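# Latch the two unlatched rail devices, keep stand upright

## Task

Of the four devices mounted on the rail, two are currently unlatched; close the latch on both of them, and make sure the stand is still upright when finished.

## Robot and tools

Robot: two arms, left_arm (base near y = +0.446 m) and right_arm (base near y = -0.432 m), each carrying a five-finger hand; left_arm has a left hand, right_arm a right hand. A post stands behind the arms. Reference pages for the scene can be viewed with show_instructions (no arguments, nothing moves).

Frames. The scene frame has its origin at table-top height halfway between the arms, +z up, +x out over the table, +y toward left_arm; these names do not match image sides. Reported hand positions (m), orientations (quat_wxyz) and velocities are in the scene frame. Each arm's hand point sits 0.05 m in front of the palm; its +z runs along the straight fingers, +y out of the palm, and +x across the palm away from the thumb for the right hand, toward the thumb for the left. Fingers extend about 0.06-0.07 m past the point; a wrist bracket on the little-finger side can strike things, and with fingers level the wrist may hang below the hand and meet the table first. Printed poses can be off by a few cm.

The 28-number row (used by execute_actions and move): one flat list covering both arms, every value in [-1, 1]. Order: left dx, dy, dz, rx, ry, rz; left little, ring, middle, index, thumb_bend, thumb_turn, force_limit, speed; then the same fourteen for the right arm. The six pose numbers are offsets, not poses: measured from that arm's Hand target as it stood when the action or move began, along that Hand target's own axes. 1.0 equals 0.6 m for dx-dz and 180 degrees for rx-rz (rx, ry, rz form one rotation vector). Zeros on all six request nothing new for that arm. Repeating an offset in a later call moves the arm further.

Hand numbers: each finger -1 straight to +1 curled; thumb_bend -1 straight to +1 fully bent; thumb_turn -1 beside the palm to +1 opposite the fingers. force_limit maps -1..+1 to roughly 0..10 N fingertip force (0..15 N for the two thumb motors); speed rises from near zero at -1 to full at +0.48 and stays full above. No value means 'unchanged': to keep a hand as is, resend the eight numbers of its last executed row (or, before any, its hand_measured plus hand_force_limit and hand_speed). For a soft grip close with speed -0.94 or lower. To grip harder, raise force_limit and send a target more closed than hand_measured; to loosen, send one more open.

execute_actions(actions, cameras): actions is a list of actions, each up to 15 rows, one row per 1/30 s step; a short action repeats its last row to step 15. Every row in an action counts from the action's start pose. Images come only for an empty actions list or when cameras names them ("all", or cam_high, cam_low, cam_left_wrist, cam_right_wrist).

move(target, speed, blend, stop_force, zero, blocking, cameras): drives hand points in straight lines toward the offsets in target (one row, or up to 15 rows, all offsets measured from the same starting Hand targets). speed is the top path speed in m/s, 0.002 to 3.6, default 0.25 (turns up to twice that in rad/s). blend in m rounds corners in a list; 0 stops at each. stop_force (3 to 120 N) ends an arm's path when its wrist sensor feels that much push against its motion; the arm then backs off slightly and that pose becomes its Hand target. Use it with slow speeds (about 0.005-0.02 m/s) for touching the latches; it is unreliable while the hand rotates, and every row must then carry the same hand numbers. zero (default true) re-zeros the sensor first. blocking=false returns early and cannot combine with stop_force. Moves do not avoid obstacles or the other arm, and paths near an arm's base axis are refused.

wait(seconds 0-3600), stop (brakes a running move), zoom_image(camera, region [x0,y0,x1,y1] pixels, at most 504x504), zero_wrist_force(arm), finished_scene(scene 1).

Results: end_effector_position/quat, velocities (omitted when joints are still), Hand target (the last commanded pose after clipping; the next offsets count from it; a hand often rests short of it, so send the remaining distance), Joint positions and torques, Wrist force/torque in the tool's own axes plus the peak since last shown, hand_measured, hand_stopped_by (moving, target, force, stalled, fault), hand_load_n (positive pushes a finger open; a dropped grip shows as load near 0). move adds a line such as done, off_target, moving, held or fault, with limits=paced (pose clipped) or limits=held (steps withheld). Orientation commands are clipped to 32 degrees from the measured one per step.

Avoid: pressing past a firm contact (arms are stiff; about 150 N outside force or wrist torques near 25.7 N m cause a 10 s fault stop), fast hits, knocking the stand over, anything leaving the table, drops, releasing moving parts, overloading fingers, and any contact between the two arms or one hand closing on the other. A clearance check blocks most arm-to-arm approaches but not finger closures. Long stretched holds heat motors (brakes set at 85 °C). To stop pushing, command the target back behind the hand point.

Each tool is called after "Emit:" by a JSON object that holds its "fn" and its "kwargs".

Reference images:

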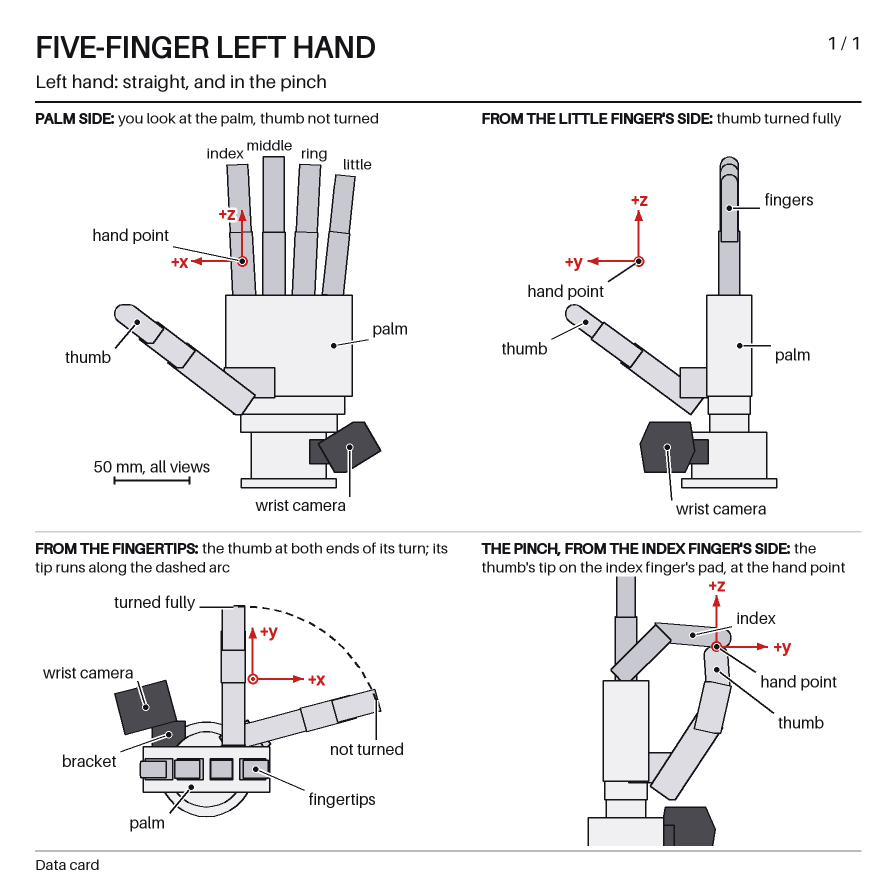

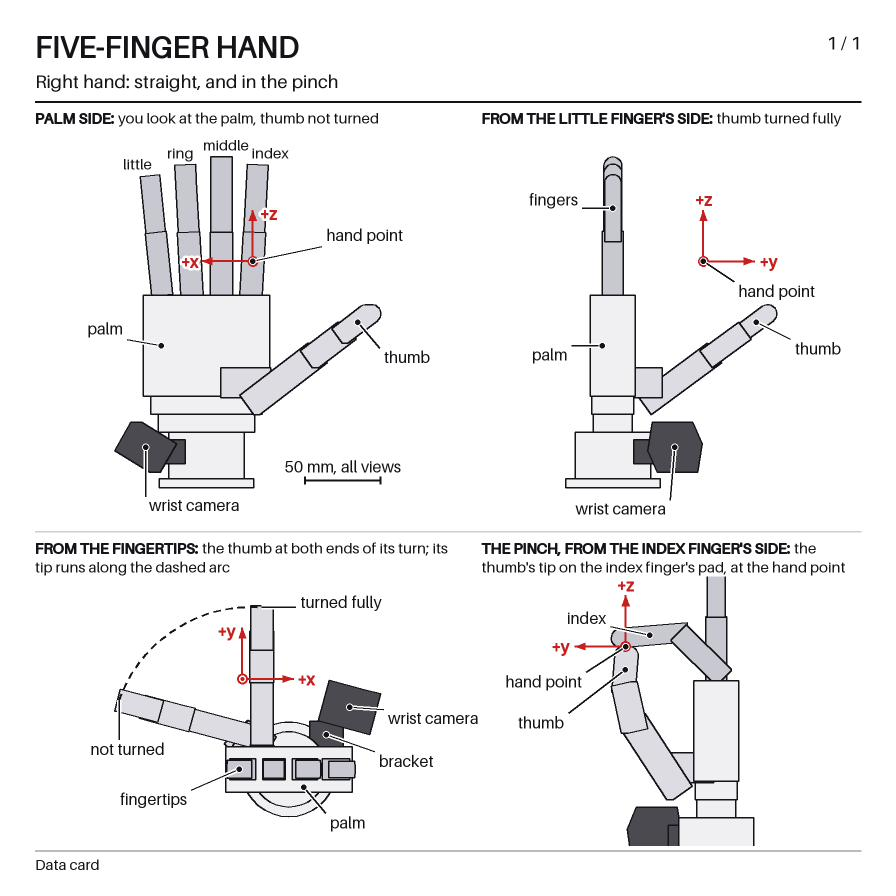

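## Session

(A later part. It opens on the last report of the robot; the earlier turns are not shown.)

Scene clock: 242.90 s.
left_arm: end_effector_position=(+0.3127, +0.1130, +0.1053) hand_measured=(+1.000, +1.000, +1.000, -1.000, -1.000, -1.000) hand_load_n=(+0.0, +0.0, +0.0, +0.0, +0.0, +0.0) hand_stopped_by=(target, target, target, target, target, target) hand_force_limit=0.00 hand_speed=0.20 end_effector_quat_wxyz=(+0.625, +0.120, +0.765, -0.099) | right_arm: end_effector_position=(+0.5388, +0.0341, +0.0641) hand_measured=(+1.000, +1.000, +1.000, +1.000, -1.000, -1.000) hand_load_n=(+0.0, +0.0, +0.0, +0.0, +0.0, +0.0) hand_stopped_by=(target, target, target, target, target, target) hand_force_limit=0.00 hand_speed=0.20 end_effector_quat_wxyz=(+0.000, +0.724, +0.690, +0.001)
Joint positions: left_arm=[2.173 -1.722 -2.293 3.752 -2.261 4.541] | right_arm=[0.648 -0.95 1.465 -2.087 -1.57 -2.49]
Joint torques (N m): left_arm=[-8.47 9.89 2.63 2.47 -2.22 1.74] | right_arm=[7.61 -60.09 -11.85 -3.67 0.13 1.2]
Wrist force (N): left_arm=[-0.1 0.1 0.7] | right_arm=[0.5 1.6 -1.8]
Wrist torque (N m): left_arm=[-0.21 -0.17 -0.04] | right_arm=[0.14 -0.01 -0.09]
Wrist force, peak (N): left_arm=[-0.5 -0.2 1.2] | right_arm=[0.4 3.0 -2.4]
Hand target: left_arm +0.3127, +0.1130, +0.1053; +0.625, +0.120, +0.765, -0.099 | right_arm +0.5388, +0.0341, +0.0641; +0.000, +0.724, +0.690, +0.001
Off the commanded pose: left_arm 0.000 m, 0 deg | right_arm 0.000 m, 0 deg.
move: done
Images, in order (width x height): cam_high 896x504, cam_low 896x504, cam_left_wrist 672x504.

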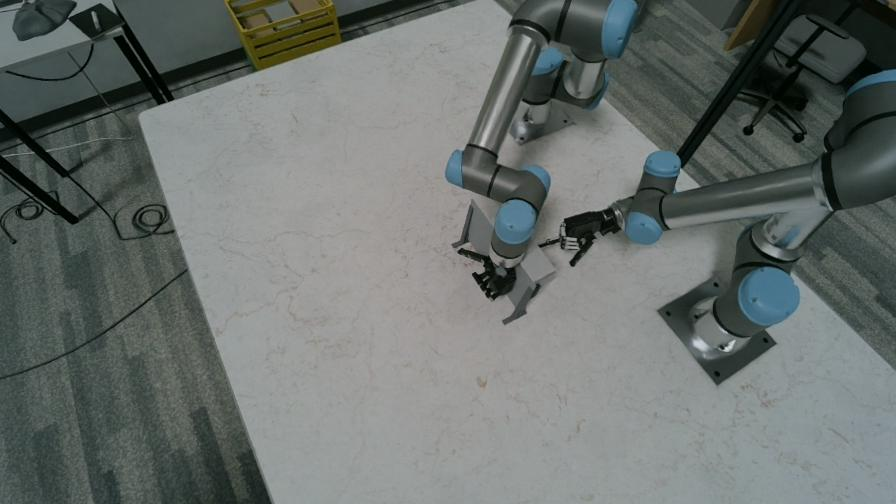

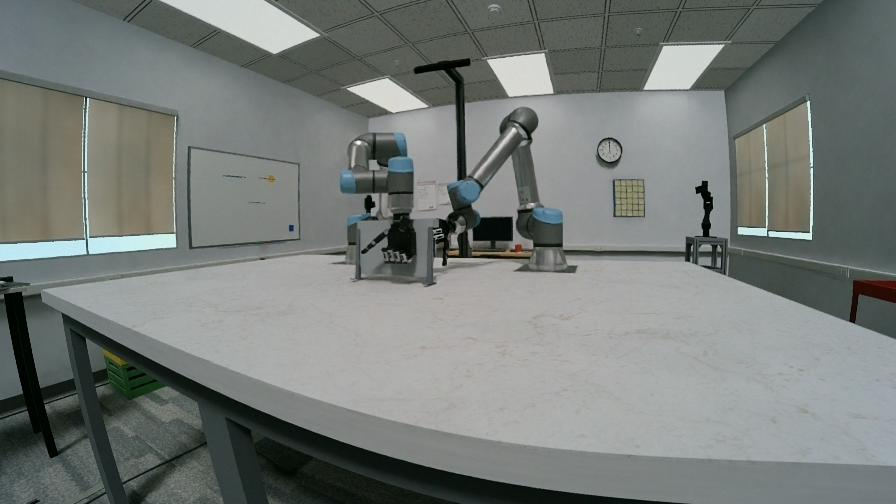

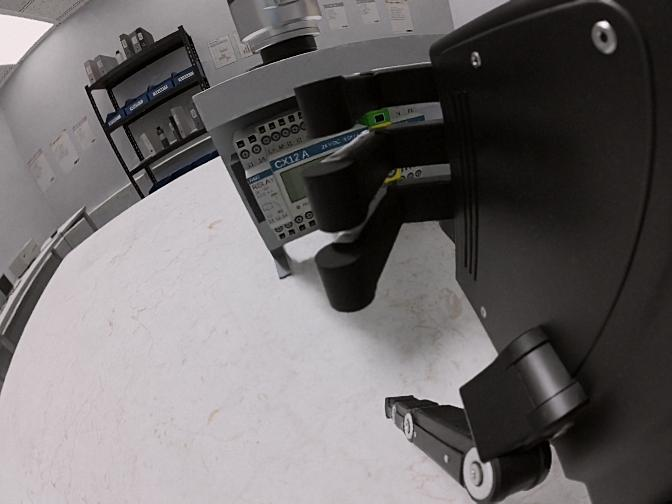

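Emit:
{"fn": "move", "kwargs": {"target": [0,0,0,0,0,0,1,1,1,-1,-1,-1,0,0.2,0,0.075,0,0,0,0,1,1,1,1,-1,-1,0,0.2], "speed": 0.03, "cameras": ["cam_low","cam_high","cam_left_wrist","cam_right_wrist"]}}

Emit:
{"fn": "zoom_image", "kwargs": {"camera": "cam_high", "region": [420, 190, 620, 340]}}

Emit:
{"fn": "zoom_image", "kwargs": {"camera": "cam_low", "region": [330, 190, 480, 300]}}

Scene clock: 248.03 s.
left_arm: end_effector_position=(+0.3127, +0.1130, +0.1053) hand_measured=(+1.000, +1.000, +1.000, -1.000, -1.000, -1.000) hand_load_n=(+0.0, +0.0, +0.0, +0.0, +0.5, +0.0) hand_stopped_by=(target, target, target, target, target, target) hand_force_limit=0.00 hand_speed=0.20 end_effector_quat_wxyz=(+0.625, +0.120, +0.765, -0.099) | right_arm: end_effector_position=(+0.5837, +0.0319, +0.0642) hand_measured=(+1.000, +1.000, +1.000, +1.000, -1.000, -1.000) hand_load_n=(+0.0, +0.0, +0.0, +0.0, +0.0, +0.0) hand_stopped_by=(target, target, target, target, target, target) hand_force_limit=0.00 hand_speed=0.20 end_effector_quat_wxyz=(+0.000, +0.724, +0.690, +0.001)
Joint positions: left_arm=[2.173 -1.722 -2.293 3.752 -2.261 4.541] | right_arm=[0.61 -0.884 1.35 -2.038 -1.57 -2.528]
Joint torques (N m): left_arm=[-10.09 8.79 2.55 2.4 -2.03 1.55] | right_arm=[-8.29 -40.45 -28.67 -0.7 0.37 -1.6]
Wrist force (N): left_arm=[-0.3 -0.4 0.6] | right_arm=[0.6 0.4 -1.5]
Wrist torque (N m): left_arm=[-0.27 -0.15 -0.03] | right_arm=[-0.02 -0.04 -0.02]
Wrist force, peak (N): left_arm=[-0.4 -0.5 1.0] | right_arm=[0.6 2.1 -2.0]
Hand target: left_arm +0.3127, +0.1130, +0.1053; +0.625, +0.120, +0.765, -0.099 | right_arm +0.5838, +0.0319, +0.0642; +0.000, +0.724, +0.690, +0.001
Off the commanded pose: left_arm 0.000 m, 0 deg | right_arm 0.000 m, 0 deg.
move: done

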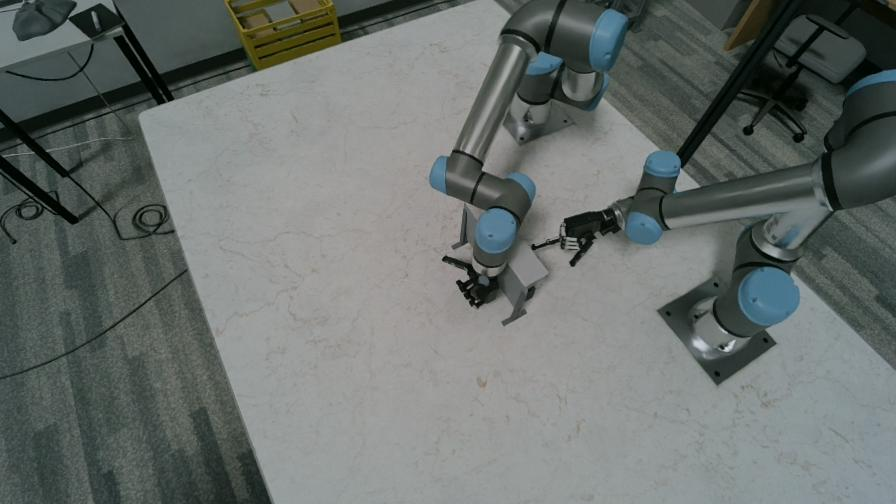

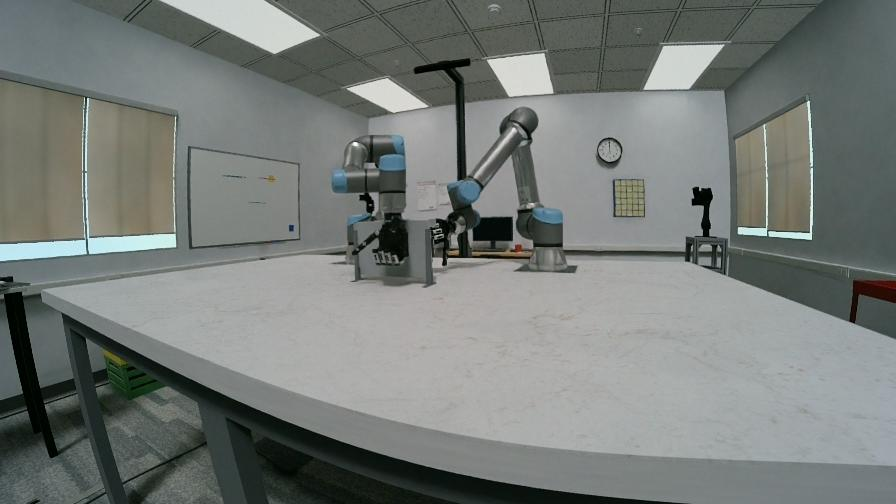

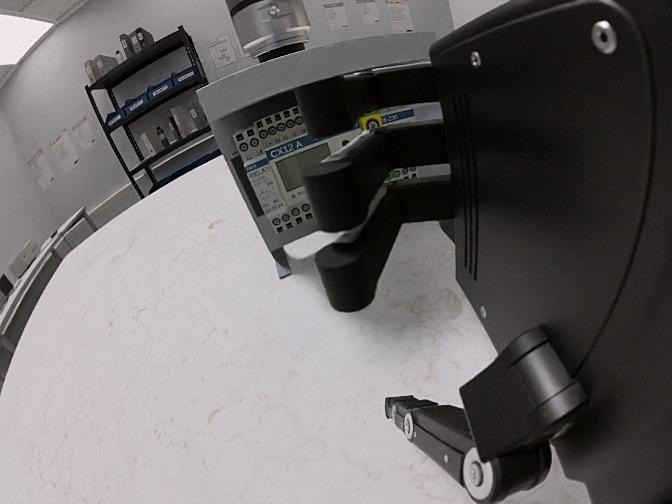

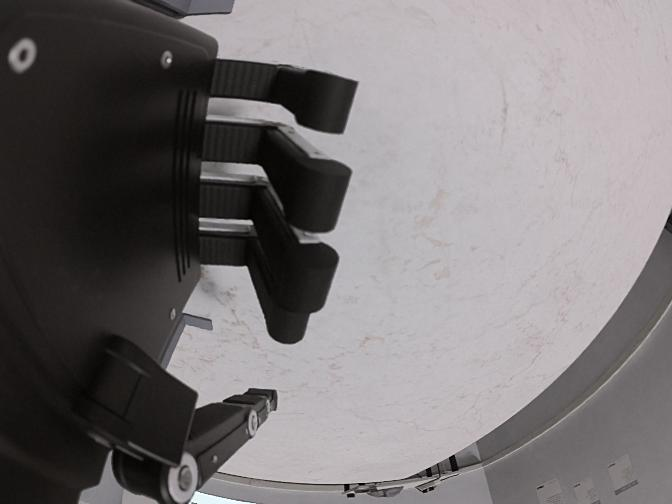

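Scaled by 2.520 from the camera's image (finer frame: 1280x720).

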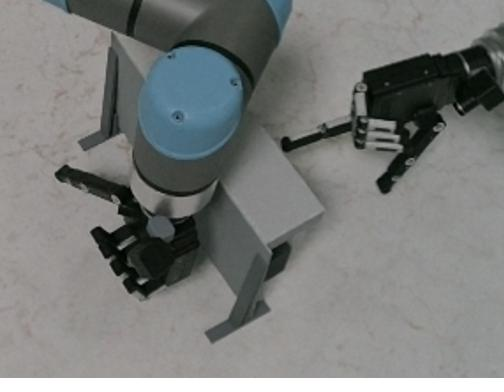

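Scaled by 3.360 from the camera's image (finer frame: 1280x720).

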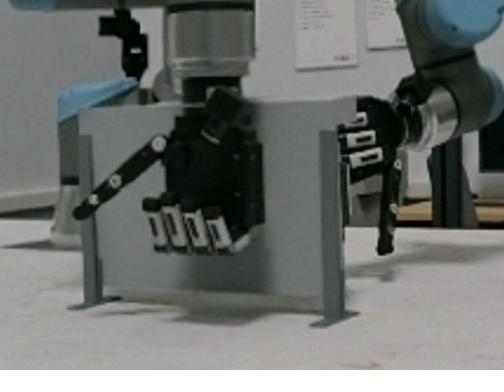

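Emit:
{"fn": "move", "kwargs": {"target": [[0,0,0,0,0,0,1,1,1,-1,-1,-1,0,0.2,0,0,-0.015,0,0,0,1,1,1,1,-1,-1,0,0.2],[0,0,0,0,0,0,1,1,1,-1,-1,-1,0,0.2,0,-0.0363,-0.015,0,0,0,1,1,1,1,-1,-1,0,0.2]], "speed": 0.05, "blend": 0.003, "cameras": ["cam_high"]}}

Emit:
{"fn": "zoom_image", "kwargs": {"camera": "cam_high", "region": [440, 190, 580, 330]}}

Scene clock: 261.90 s.
left_arm: end_effector_position=(+0.3127, +0.1130, +0.1053) hand_measured=(+1.000, +1.000, +1.000, -1.000, -1.000, -1.000) hand_load_n=(+0.0, +0.0, +0.0, +0.0, +0.0, +0.0) hand_stopped_by=(target, target, target, target, target, target) hand_force_limit=0.00 hand_speed=0.20 end_effector_quat_wxyz=(+0.625, +0.120, +0.765, -0.099) | right_arm: end_effector_position=(+0.5621, +0.0329, +0.0732) hand_measured=(+1.000, +1.000, +1.000, +1.000, -1.000, -1.000) hand_load_n=(+0.0, +0.0, +0.5, +0.0, +0.0, +0.0) hand_stopped_by=(target, target, target, target, target, target) hand_force_limit=0.00 hand_speed=0.20 end_effector_quat_wxyz=(+0.000, +0.724, +0.690, +0.001)
Joint positions: left_arm=[2.173 -1.722 -2.293 3.752 -2.261 4.541] | right_arm=[0.628 -0.927 1.399 -2.044 -1.57 -2.51]
Joint torques (N m): left_arm=[-8.07 10.5 2.68 2.44 -1.88 1.78] | right_arm=[7.67 -61.53 -11.33 -3.51 -0.21 1.17]
Wrist force (N): left_arm=[-0.3 -0.5 0.9] | right_arm=[0.5 0.5 -1.4]
Wrist torque (N m): left_arm=[-0.30 -0.14 -0.04] | right_arm=[-0.02 -0.04 -0.12]
Wrist force, peak (N): left_arm=[-0.4 -0.4 1.1] | right_arm=[0.3 1.2 -1.7]
Hand target: left_arm +0.3127, +0.1130, +0.1053; +0.625, +0.120, +0.765, -0.099 | right_arm +0.5620, +0.0329, +0.0732; +0.000, +0.724, +0.690, +0.001
Off the commanded pose: left_arm 0.000 m, 0 deg | right_arm 0.000 m, 0 deg.
move: done

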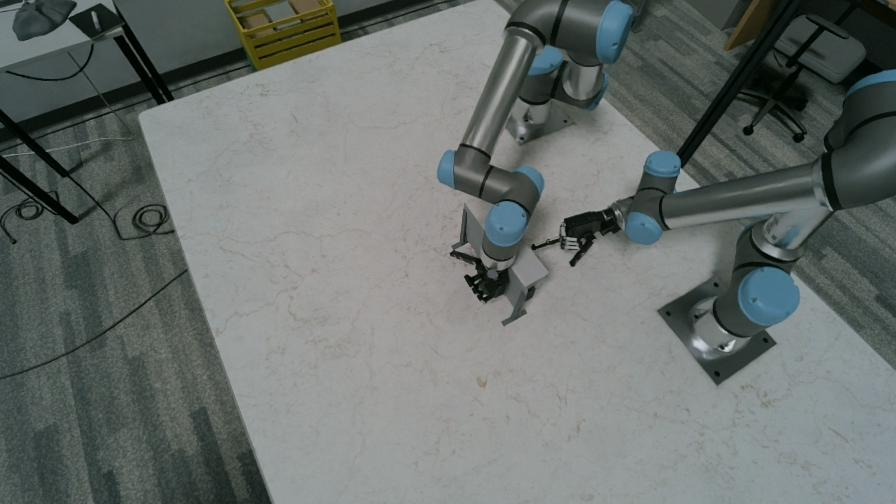

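Scaled by 3.600 from the camera's image (finer frame: 1280x720).

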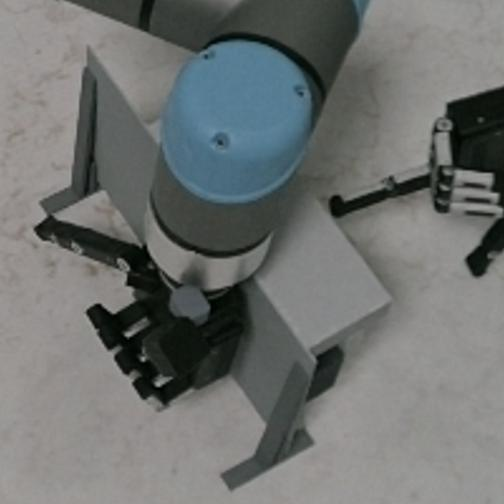

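Emit:
{"fn": "move", "kwargs": {"target": [0,0,0,0,0,0,1,1,1,-1,-1,-1,0,0.2,0,-0.0083,0,0,0,0,1,1,1,1,-1,-1,0,0.2], "speed": 0.02, "cameras": ["cam_high"]}}

Emit:
{"fn": "zoom_image", "kwargs": {"camera": "cam_high", "region": [440, 190, 580, 330]}}

Scene clock: 264.23 s.
left_arm: end_effector_position=(+0.3127, +0.1130, +0.1053) hand_measured=(+1.000, +1.000, +1.000, -1.000, -1.000, -1.000) hand_load_n=(+0.0, +0.0, +0.0, +0.0, +0.0, +0.0) hand_stopped_by=(target, target, target, target, target, target) hand_force_limit=0.00 hand_speed=0.20 end_effector_quat_wxyz=(+0.625, +0.120, +0.765, -0.099) | right_arm: end_effector_position=(+0.5571, +0.0332, +0.0732) hand_measured=(+1.000, +1.000, +1.000, +1.000, -1.000, -1.000) hand_load_n=(+0.0, +0.0, +0.0, +0.0, +0.0, +0.0) hand_stopped_by=(target, target, target, target, target, target) hand_force_limit=0.00 hand_speed=0.20 end_effector_quat_wxyz=(+0.000, +0.724, +0.690, +0.001)
Joint positions: left_arm=[2.173 -1.722 -2.293 3.752 -2.261 4.541] | right_arm=[0.632 -0.934 1.411 -2.049 -1.57 -2.506]
Joint torques (N m): left_arm=[-9.93 9.64 1.09 2.72 -1.93 1.79] | right_arm=[9.93 -59.84 -10.87 -3.43 -1.24 1.39]
Wrist force (N): left_arm=[-0.1 -0.4 0.6] | right_arm=[0.5 2.5 -2.2]
Wrist torque (N m): left_arm=[-0.27 -0.17 -0.02] | right_arm=[0.29 0.00 -0.06]
Wrist force, peak (N): left_arm=[-0.5 -0.4 0.9] | right_arm=[0.5 2.7 -2.3]
Hand target: left_arm +0.3127, +0.1130, +0.1053; +0.625, +0.120, +0.765, -0.099 | right_arm +0.5570, +0.0332, +0.0732; +0.000, +0.724, +0.690, +0.001
Off the commanded pose: left_arm 0.000 m, 0 deg | right_arm 0.000 m, 0 deg.
move: done

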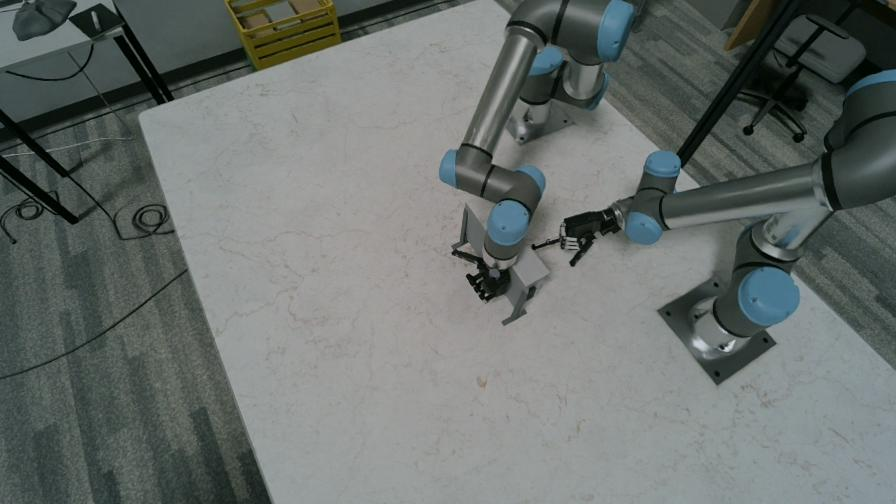

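Scaled by 3.600 from the camera's image (finer frame: 1280x720).

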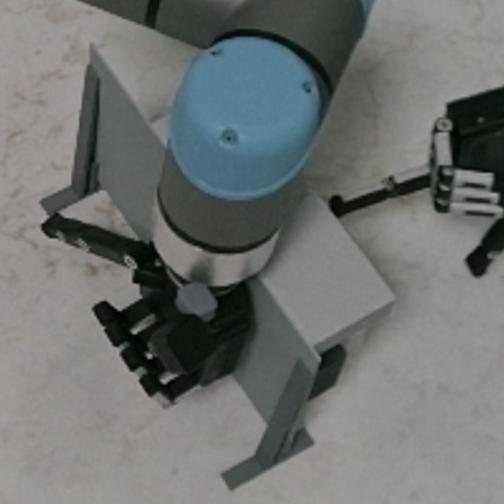

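Emit:
{"fn": "move", "kwargs": {"target": [[0,0,0,0,0,0,1,1,1,-1,-1,-1,0,0.2,0.001,0.0383,0.01,0.03,0,0,1,1,1,1,-1,-1,0,0.2],[0,0,0,0,0,0,1,1,1,-1,-1,-1,0,0.2,0.001,0.01,0.025,0.0611,0,0,1,1,1,1,-1,-1,0,0.2]], "speed": 0.1, "blend": 0.005}}

Emit:
{"fn": "move", "kwargs": {"target": [0,0,0,0,0,0,1,1,1,-1,-1,-1,0,0.2,0,-0.0491,-0.0095,0,0,0,1,1,1,1,-1,-1,0,0.2], "speed": 0.02, "stop_force": 3, "cameras": ["cam_high","cam_low"]}}

Emit:
{"fn": "zoom_image", "kwargs": {"camera": "cam_high", "region": [440, 190, 580, 330]}}

Scene clock: 280.20 s.
left_arm: end_effector_position=(+0.3127, +0.1130, +0.1053) hand_measured=(+1.000, +1.000, +1.000, -1.000, -1.000, -1.000) hand_load_n=(+0.0, +0.0, +0.0, +0.0, +0.0, +0.0) hand_stopped_by=(target, target, target, target, target, target) hand_force_limit=0.00 hand_speed=0.20 end_effector_quat_wxyz=(+0.625, +0.120, +0.765, -0.099) | right_arm: end_effector_position=(+0.5631, +0.0335, +0.0582) hand_measured=(+1.000, +1.000, +1.000, +1.000, -1.000, -1.000) hand_load_n=(+0.0, +0.0, +0.0, +0.0, +0.0, +0.0) hand_stopped_by=(target, target, target, target, target, target) hand_force_limit=0.00 hand_speed=0.20 end_effector_quat_wxyz=(-0.070, +0.721, +0.686, -0.065)
Joint positions: left_arm=[2.173 -1.722 -2.293 3.752 -2.261 4.541] | right_arm=[0.589 -0.853 1.247 -1.807 -1.463 -2.558]
Joint torques (N m): left_arm=[-8.73 10.23 1.48 2.37 -1.97 1.78] | right_arm=[-8.59 -39.72 -27.91 -0.78 1.36 -1.43]
Wrist force (N): left_arm=[-0.2 -0.1 0.7] | right_arm=[0.3 0.4 -1.6]
Wrist torque (N m): left_arm=[-0.23 -0.16 -0.04] | right_arm=[0.03 0.01 -0.01]
Wrist force, peak (N): left_arm=[-0.4 -0.4 1.2] | right_arm=[1.0 3.0 -2.2]
Hand target: left_arm +0.3127, +0.1130, +0.1053; +0.625, +0.120, +0.765, -0.099 | right_arm +0.5631, +0.0335, +0.0582; -0.070, +0.721, +0.686, -0.066
Off the commanded pose: left_arm 0.000 m, 0 deg | right_arm 0.000 m, 0 deg.
move: done

Scene clock: 282.67 s.
left_arm: end_effector_position=(+0.3127, +0.1130, +0.1053) hand_measured=(+1.000, +1.000, +1.000, -1.000, -1.000, -1.000) hand_load_n=(+0.0, +0.0, +0.0, +0.0, +0.0, +0.0) hand_stopped_by=(target, target, target, target, target, target) hand_force_limit=0.00 hand_speed=0.20 end_effector_quat_wxyz=(+0.625, +0.120, +0.765, -0.099) | right_arm: end_effector_position=(+0.5383, +0.0347, +0.0681) hand_measured=(+1.000, +1.000, +1.000, +1.000, -1.000, -1.000) hand_load_n=(+0.0, +0.0, +0.0, +0.0, +0.0, +0.0) hand_stopped_by=(target, target, target, target, target, target) hand_force_limit=0.00 hand_speed=0.20 end_effector_quat_wxyz=(-0.070, +0.721, +0.686, -0.066)
Joint positions: left_arm=[2.173 -1.722 -2.293 3.752 -2.261 4.541] | right_arm=[0.608 -0.902 1.307 -1.819 -1.46 -2.539]
Joint torques (N m): left_arm=[-7.83 9.61 1.94 2.47 -1.61 1.72] | right_arm=[-8.09 -39.13 -27.71 -0.4 -1 -1.51]
Wrist force (N): left_arm=[-0.1 -0.3 0.8] | right_arm=[0.6 0.2 -1.5]
Wrist torque (N m): left_arm=[-0.28 -0.18 -0.02] | right_arm=[-0.01 -0.04 -0.11]
Wrist force, peak (N): left_arm=[-0.5 -0.7 1.1] | right_arm=[1.9 4.3 -2.0]
Hand target: left_arm +0.3127, +0.1130, +0.1053; +0.625, +0.120, +0.765, -0.099 | right_arm +0.5383, +0.0347, +0.0681; -0.070, +0.721, +0.686, -0.066 (not the last commanded pose)
Off the commanded pose: left_arm 0.000 m, 0 deg | right_arm 0.003 m, 0 deg.
move: contact (right_arm)

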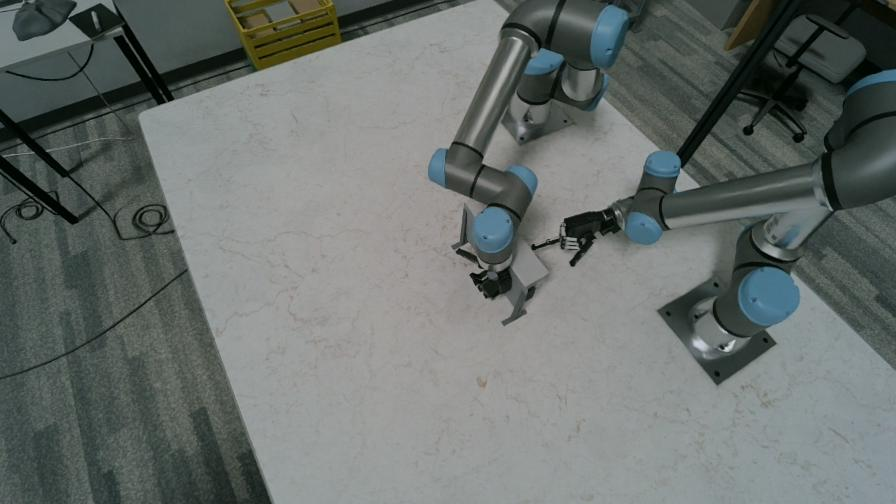

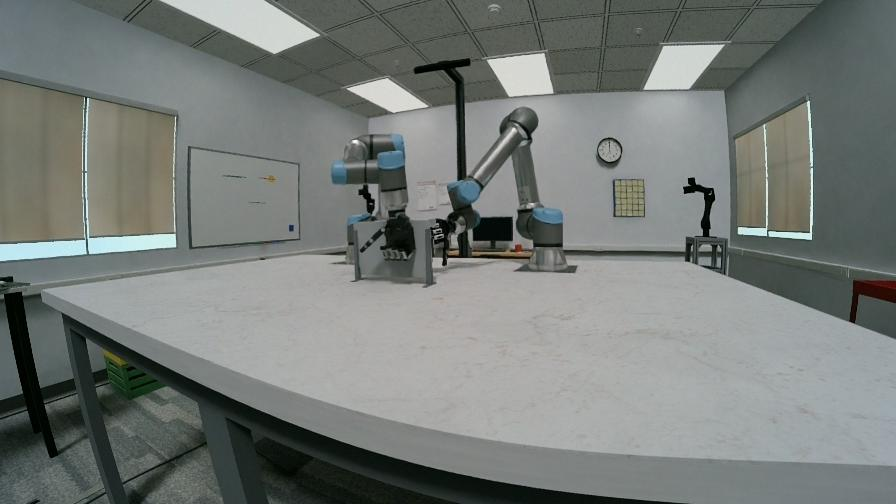

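Scaled by 3.600 from the camera's image (finer frame: 1280x720).

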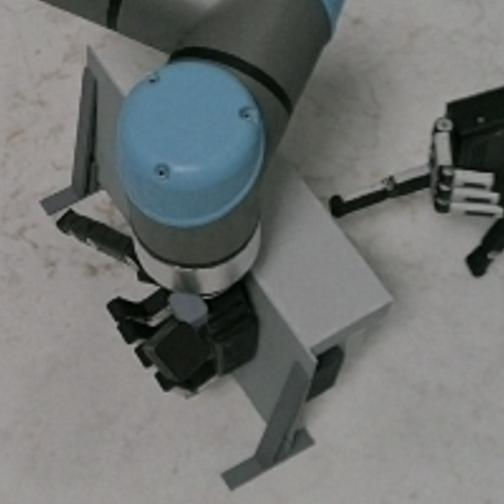

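Emit:
{"fn": "move", "kwargs": {"target": [0,0,0,0,0,0,-1,-1,-1,-1,-1,-1,0,0.3,0,0.0032,0.0163,0,0,0,1,1,1,1,-1,-1,0,0.2], "speed": 0.05, "cameras": ["cam_left_wrist"]}}

Emit:
{"fn": "zoom_image", "kwargs": {"camera": "cam_left_wrist", "region": [200, 60, 460, 280]}}

Scene clock: 288.93 s.
left_arm: end_effector_position=(+0.3127, +0.1130, +0.1053) hand_measured=(-1.000, -1.000, -1.000, -1.000, -1.000, -1.000) hand_load_n=(+0.0, +0.0, +0.0, +0.0, +0.0, +0.0) hand_stopped_by=(target, target, target, target, target, target) hand_force_limit=0.00 hand_speed=0.30 end_effector_quat_wxyz=(+0.625, +0.120, +0.765, -0.099) | right_arm: end_effector_position=(+0.5384, +0.0347, +0.0582) hand_measured=(+1.000, +1.000, +1.000, +1.000, -1.000, -1.000) hand_load_n=(+0.0, +0.0, +0.0, +0.0, +0.0, +0.0) hand_stopped_by=(target, target, target, target, target, target) hand_force_limit=0.00 hand_speed=0.20 end_effector_quat_wxyz=(-0.070, +0.721, +0.686, -0.066)
Joint positions: left_arm=[2.173 -1.722 -2.293 3.752 -2.261 4.541] | right_arm=[0.608 -0.893 1.318 -1.84 -1.46 -2.539]
Joint torques (N m): left_arm=[-7.92 9.53 2.33 2.37 -1.47 1.6] | right_arm=[-7.73 -38.19 -14.52 -3.21 -0.64 -1.19]
Wrist force (N): left_arm=[-0.1 -0.1 0.8] | right_arm=[0.4 0.1 -1.7]
Wrist torque (N m): left_arm=[-0.22 -0.16 -0.02] | right_arm=[-0.02 -0.01 -0.12]
Wrist force, peak (N): left_arm=[-0.7 -0.3 1.2] | right_arm=[0.2 0.1 -1.9]
Hand target: left_arm +0.3127, +0.1130, +0.1053; +0.625, +0.120, +0.765, -0.099 | right_arm +0.5384, +0.0347, +0.0582; -0.070, +0.721, +0.686, -0.066
Off the commanded pose: left_arm 0.000 m, 0 deg | right_arm 0.000 m, 0 deg.
move: done

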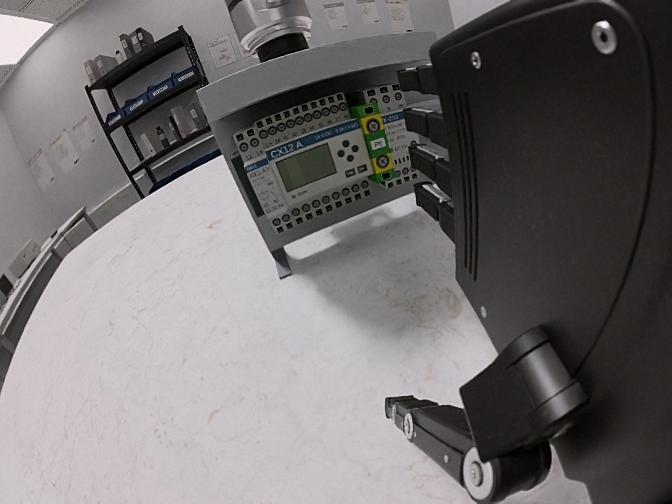

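Scaled by 1.938 from the camera's image (finer frame: 960x720).

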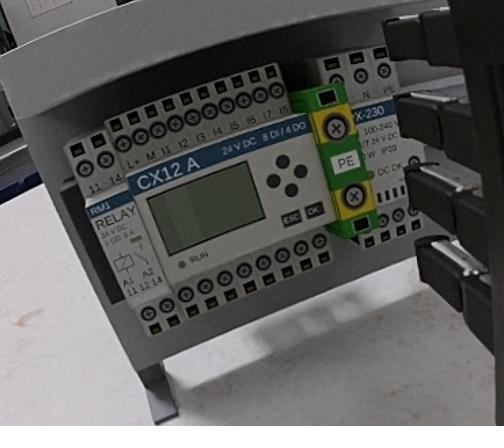

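Emit:
{"fn": "move", "kwargs": {"target": [-0.0037,0.0043,0.0515,0,0,0,1,1,1,-1,-1,-1,0,0.3,0,0,0,0,0,0,1,1,1,1,-1,-1,0,0.2], "speed": 0.1, "cameras": ["cam_left_wrist"]}}

Emit:
{"fn": "zoom_image", "kwargs": {"camera": "cam_left_wrist", "region": [200, 40, 460, 280]}}

Scene clock: 299.53 s.
left_arm: end_effector_position=(+0.3427, +0.1060, +0.1013) hand_measured=(+1.000, +1.000, +1.000, -1.000, -1.000, -1.000) hand_load_n=(+0.0, +0.0, +0.0, +0.0, +0.0, +0.0) hand_stopped_by=(target, target, target, target, target, target) hand_force_limit=0.00 hand_speed=0.30 end_effector_quat_wxyz=(+0.625, +0.120, +0.765, -0.099) | right_arm: end_effector_position=(+0.5384, +0.0347, +0.0582) hand_measured=(+1.000, +1.000, +1.000, +1.000, -1.000, -1.000) hand_load_n=(+0.0, +0.0, +0.0, +0.0, +0.0, +0.0) hand_stopped_by=(target, target, target, target, target, target) hand_force_limit=0.00 hand_speed=0.20 end_effector_quat_wxyz=(-0.070, +0.721, +0.686, -0.066)
Joint positions: left_arm=[2.245 -1.754 -2.267 3.772 -2.192 4.564] | right_arm=[0.608 -0.893 1.318 -1.84 -1.46 -2.539]
Joint torques (N m): left_arm=[9.69 12.19 23.47 2.46 2.16 1.51] | right_arm=[-5.23 -37.89 -15.64 -3.16 -0.7 0.55]
Wrist force (N): left_arm=[-0.6 -0.5 0.8] | right_arm=[0.2 0.3 -1.6]
Wrist torque (N m): left_arm=[-0.27 -0.07 -0.04] | right_arm=[-0.01 0.02 -0.13]
Wrist force, peak (N): left_arm=[-0.4 -0.3 1.2] | right_arm=[0.3 0.2 -1.9]
Hand target: left_arm +0.3428, +0.1060, +0.1013; +0.625, +0.120, +0.765, -0.099 | right_arm +0.5384, +0.0347, +0.0582; -0.070, +0.721, +0.686, -0.066
Off the commanded pose: left_arm 0.000 m, 0 deg | right_arm 0.000 m, 0 deg.
move: done

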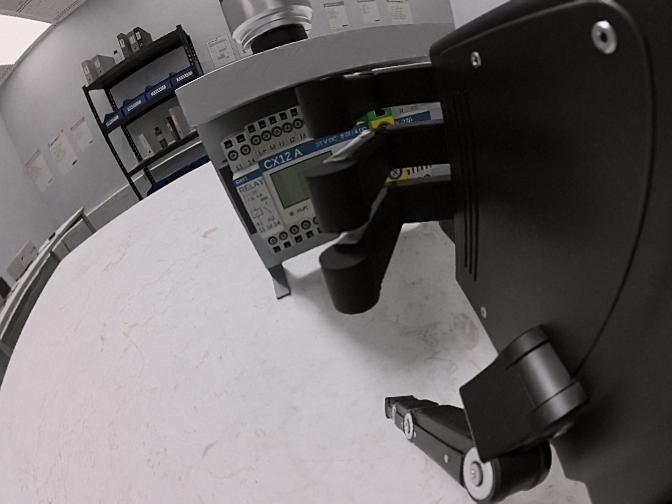

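Scaled by 1.938 from the camera's image (finer frame: 960x720).

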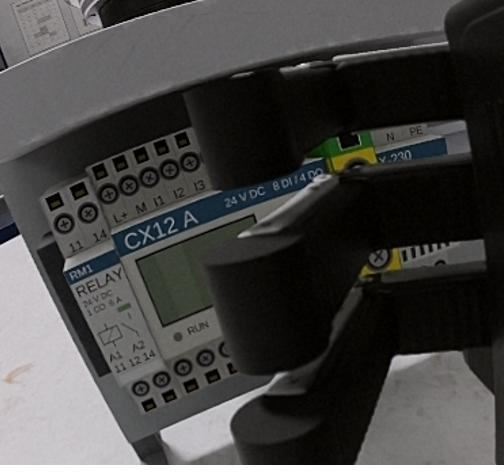

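Emit:
{"fn": "move", "kwargs": {"target": [[-0.0038,0.0061,0.0186,0,0,0,1,1,1,-1,-1,-1,0,0.3,0,0,0,0,0,0,1,1,1,1,-1,-1,0,0.2],[-0.0111,0.0179,0.0544,0,0,0,1,1,1,-1,-1,-1,0,0.3,0,0,0,0,0,0,1,1,1,1,-1,-1,0,0.2]], "speed": [0.03,0.006], "stop_force": 12, "cameras": ["cam_left_wrist","cam_high"]}}

Emit:
{"fn": "zoom_image", "kwargs": {"camera": "cam_left_wrist", "region": [200, 40, 460, 280]}}

Emit:
{"fn": "zoom_image", "kwargs": {"camera": "cam_high", "region": [440, 190, 580, 330]}}

Scene clock: 307.73 s.
left_arm: end_effector_position=(+0.3585, +0.1059, +0.1012) hand_measured=(+1.000, +1.000, +1.000, -1.000, -1.000, -1.000) hand_load_n=(+0.0, +0.0, +0.0, +0.0, +0.0, -0.5) hand_stopped_by=(target, target, target, target, target, target) hand_force_limit=0.00 hand_speed=0.30 end_effector_quat_wxyz=(+0.625, +0.120, +0.765, -0.099) | right_arm: end_effector_position=(+0.5384, +0.0347, +0.0582) hand_measured=(+1.000, +1.000, +1.000, +1.000, -1.000, -1.000) hand_load_n=(+0.0, +0.0, +0.0, +0.0, +0.0, +0.0) hand_stopped_by=(target, target, target, target, target, target) hand_force_limit=0.00 hand_speed=0.20 end_effector_quat_wxyz=(-0.070, +0.721, +0.686, -0.066)
Joint positions: left_arm=[2.286 -1.76 -2.259 3.776 -2.152 4.576] | right_arm=[0.608 -0.893 1.318 -1.84 -1.46 -2.539]
Joint torques (N m): left_arm=[-4.21 33.77 2.92 -0.85 -4.11 -1.46] | right_arm=[-2.42 -39.46 -14.17 1.2 1.44 0.5]
Wrist force (N): left_arm=[0.9 -9.6 -8.0] | right_arm=[3.4 12.6 -3.3]
Wrist torque (N m): left_arm=[0.17 -0.17 0.11] | right_arm=[0.82 -0.11 0.10]
Wrist force, peak (N): left_arm=[1.6 -10.8 -9.7] | right_arm=[3.7 13.0 -3.6]
Hand target: left_arm +0.3585, +0.1059, +0.1012; +0.625, +0.120, +0.765, -0.099 (not the last commanded pose) | right_arm +0.5384, +0.0347, +0.0582; -0.070, +0.721, +0.686, -0.066
Off the commanded pose: left_arm 0.019 m, 0 deg | right_arm 0.000 m, 0 deg.
move: contact (left_arm); path passed 1 of 2 targets
Images, in order (width x height): cam_high 896x504, cam_left_wrist 672x504.

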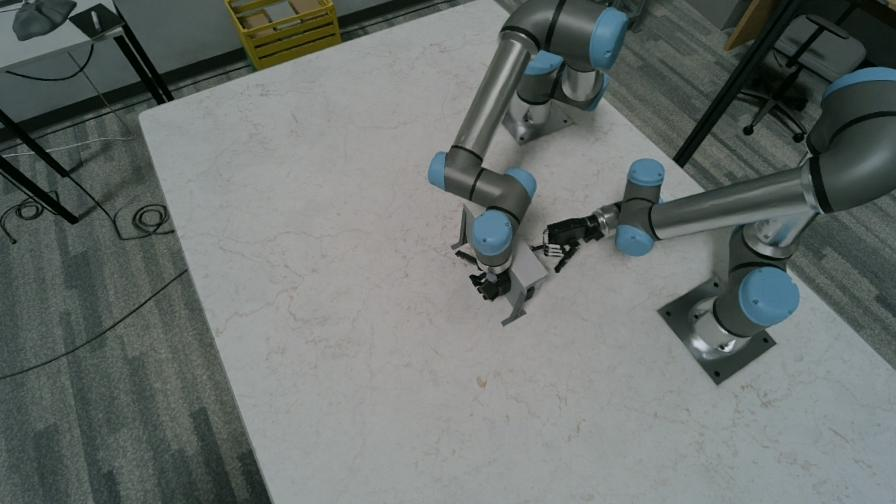

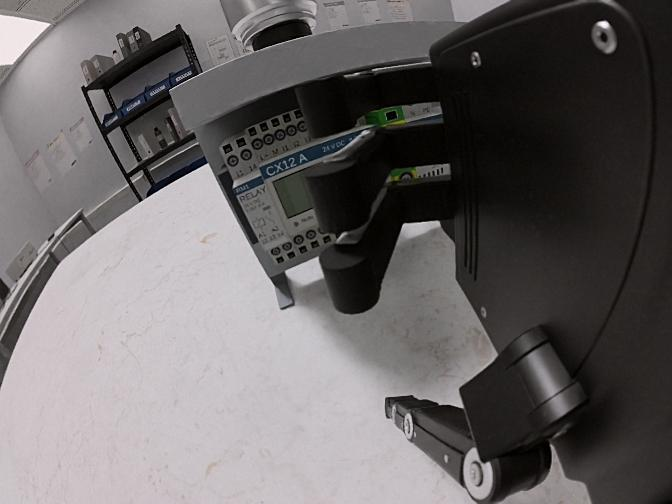

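Scaled by 1.938 from the camera's image (finer frame: 960x720).

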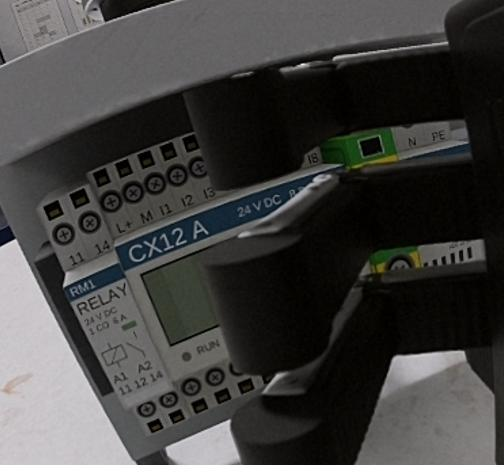

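Scaled by 3.600 from the camera's image (finer frame: 1280x720).

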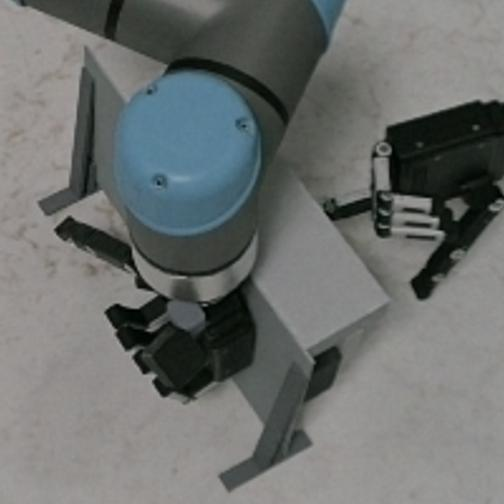

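Emit:
{"fn": "move", "kwargs": {"target": [-0.0051,0.0082,0.0249,0,0,0,1,1,1,-1,-1,-1,0,0.3,0,0,0,0,0,0,1,1,1,1,-1,-1,0,0.2], "speed": 0.006, "stop_force": 25, "zero": false, "cameras": ["cam_left_wrist","cam_high"]}}

Emit:
{"fn": "zoom_image", "kwargs": {"camera": "cam_left_wrist", "region": [200, 40, 460, 280]}}

Emit:
{"fn": "zoom_image", "kwargs": {"camera": "cam_high", "region": [440, 190, 580, 330]}}

Scene clock: 314.67 s.
left_arm: end_effector_position=(+0.3694, +0.1059, +0.1012) hand_measured=(+1.000, +1.000, +1.000, -1.000, -1.000, -1.000) hand_load_n=(+0.0, +0.0, +0.0, +0.5, +0.0, +0.0) hand_stopped_by=(target, target, target, target, target, target) hand_force_limit=0.00 hand_speed=0.30 end_effector_quat_wxyz=(+0.625, +0.120, +0.765, -0.099) | right_arm: end_effector_position=(+0.5384, +0.0347, +0.0582) hand_measured=(+1.000, +1.000, +1.000, +1.000, -1.000, -1.000) hand_load_n=(+0.0, +0.0, +0.0, +0.0, +0.0, +0.0) hand_stopped_by=(target, target, target, target, target, target) hand_force_limit=0.00 hand_speed=0.20 end_effector_quat_wxyz=(-0.070, +0.721, +0.686, -0.066)
Joint positions: left_arm=[2.314 -1.765 -2.251 3.779 -2.125 4.584] | right_arm=[0.608 -0.892 1.318 -1.84 -1.46 -2.539]
Joint torques (N m): left_arm=[-1.01 33.59 6.32 0.56 -4.67 -1.34] | right_arm=[3.37 -40.18 -13.74 3.35 1.16 0.68]
Wrist force (N): left_arm=[2.5 -13.9 -18.8] | right_arm=[5.1 22.0 -7.2]
Wrist torque (N m): left_arm=[0.67 -0.24 0.21] | right_arm=[1.79 -0.24 0.60]
Wrist force, peak (N): left_arm=[4.2 -14.8 -23.9] | right_arm=[3.7 25.3 -6.9]
Hand target: left_arm +0.3694, +0.1059, +0.1012; +0.625, +0.120, +0.765, -0.099 (not the last commanded pose) | right_arm +0.5384, +0.0347, +0.0582; -0.070, +0.721, +0.686, -0.066
Off the commanded pose: left_arm 0.005 m, 0 deg | right_arm 0.000 m, 0 deg.
move: contact (left_arm)
Images, in order (width x height): cam_high 896x504, cam_left_wrist 672x504.

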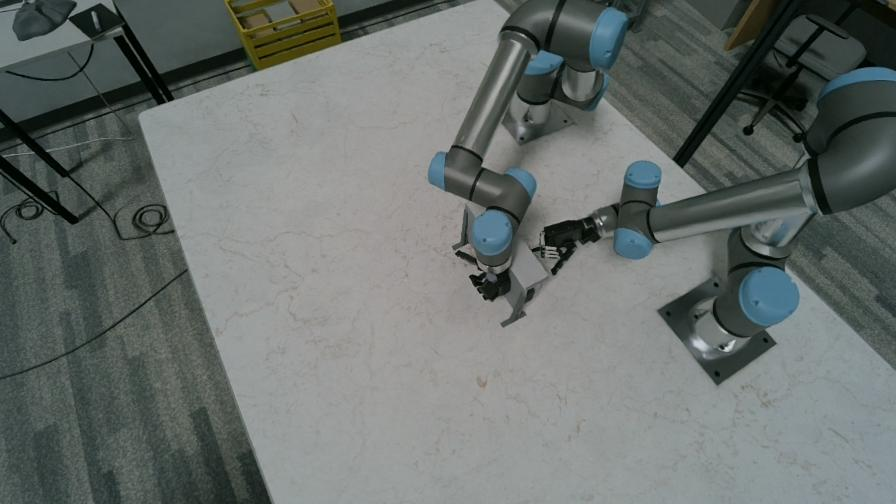

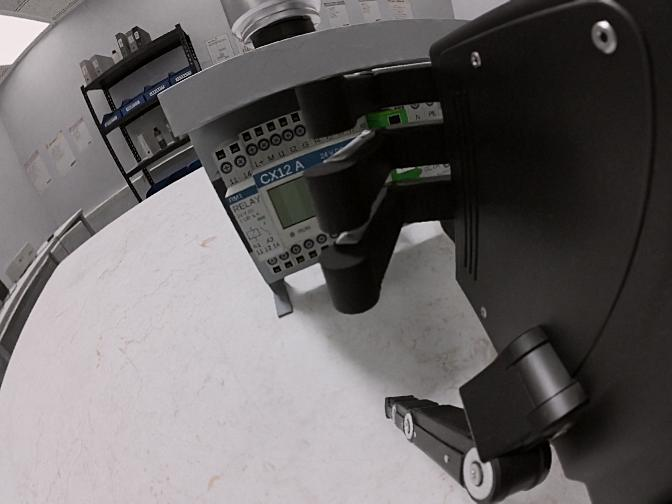

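Scaled by 1.938 from the camera's image (finer frame: 960x720).

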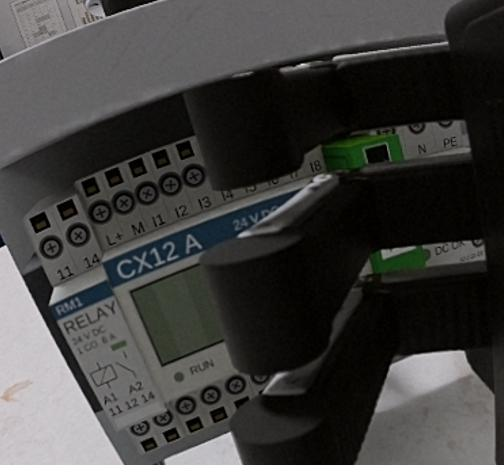

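Scaled by 3.600 from the camera's image (finer frame: 1280x720).

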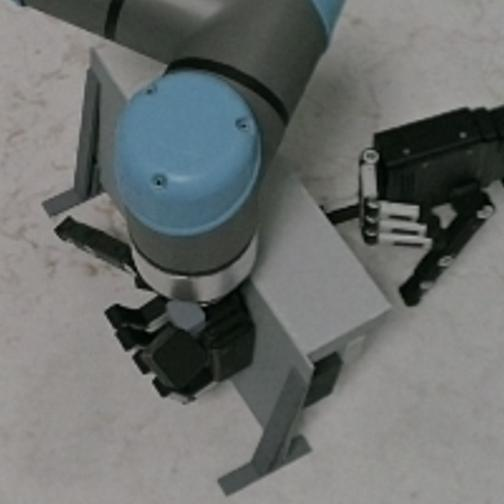

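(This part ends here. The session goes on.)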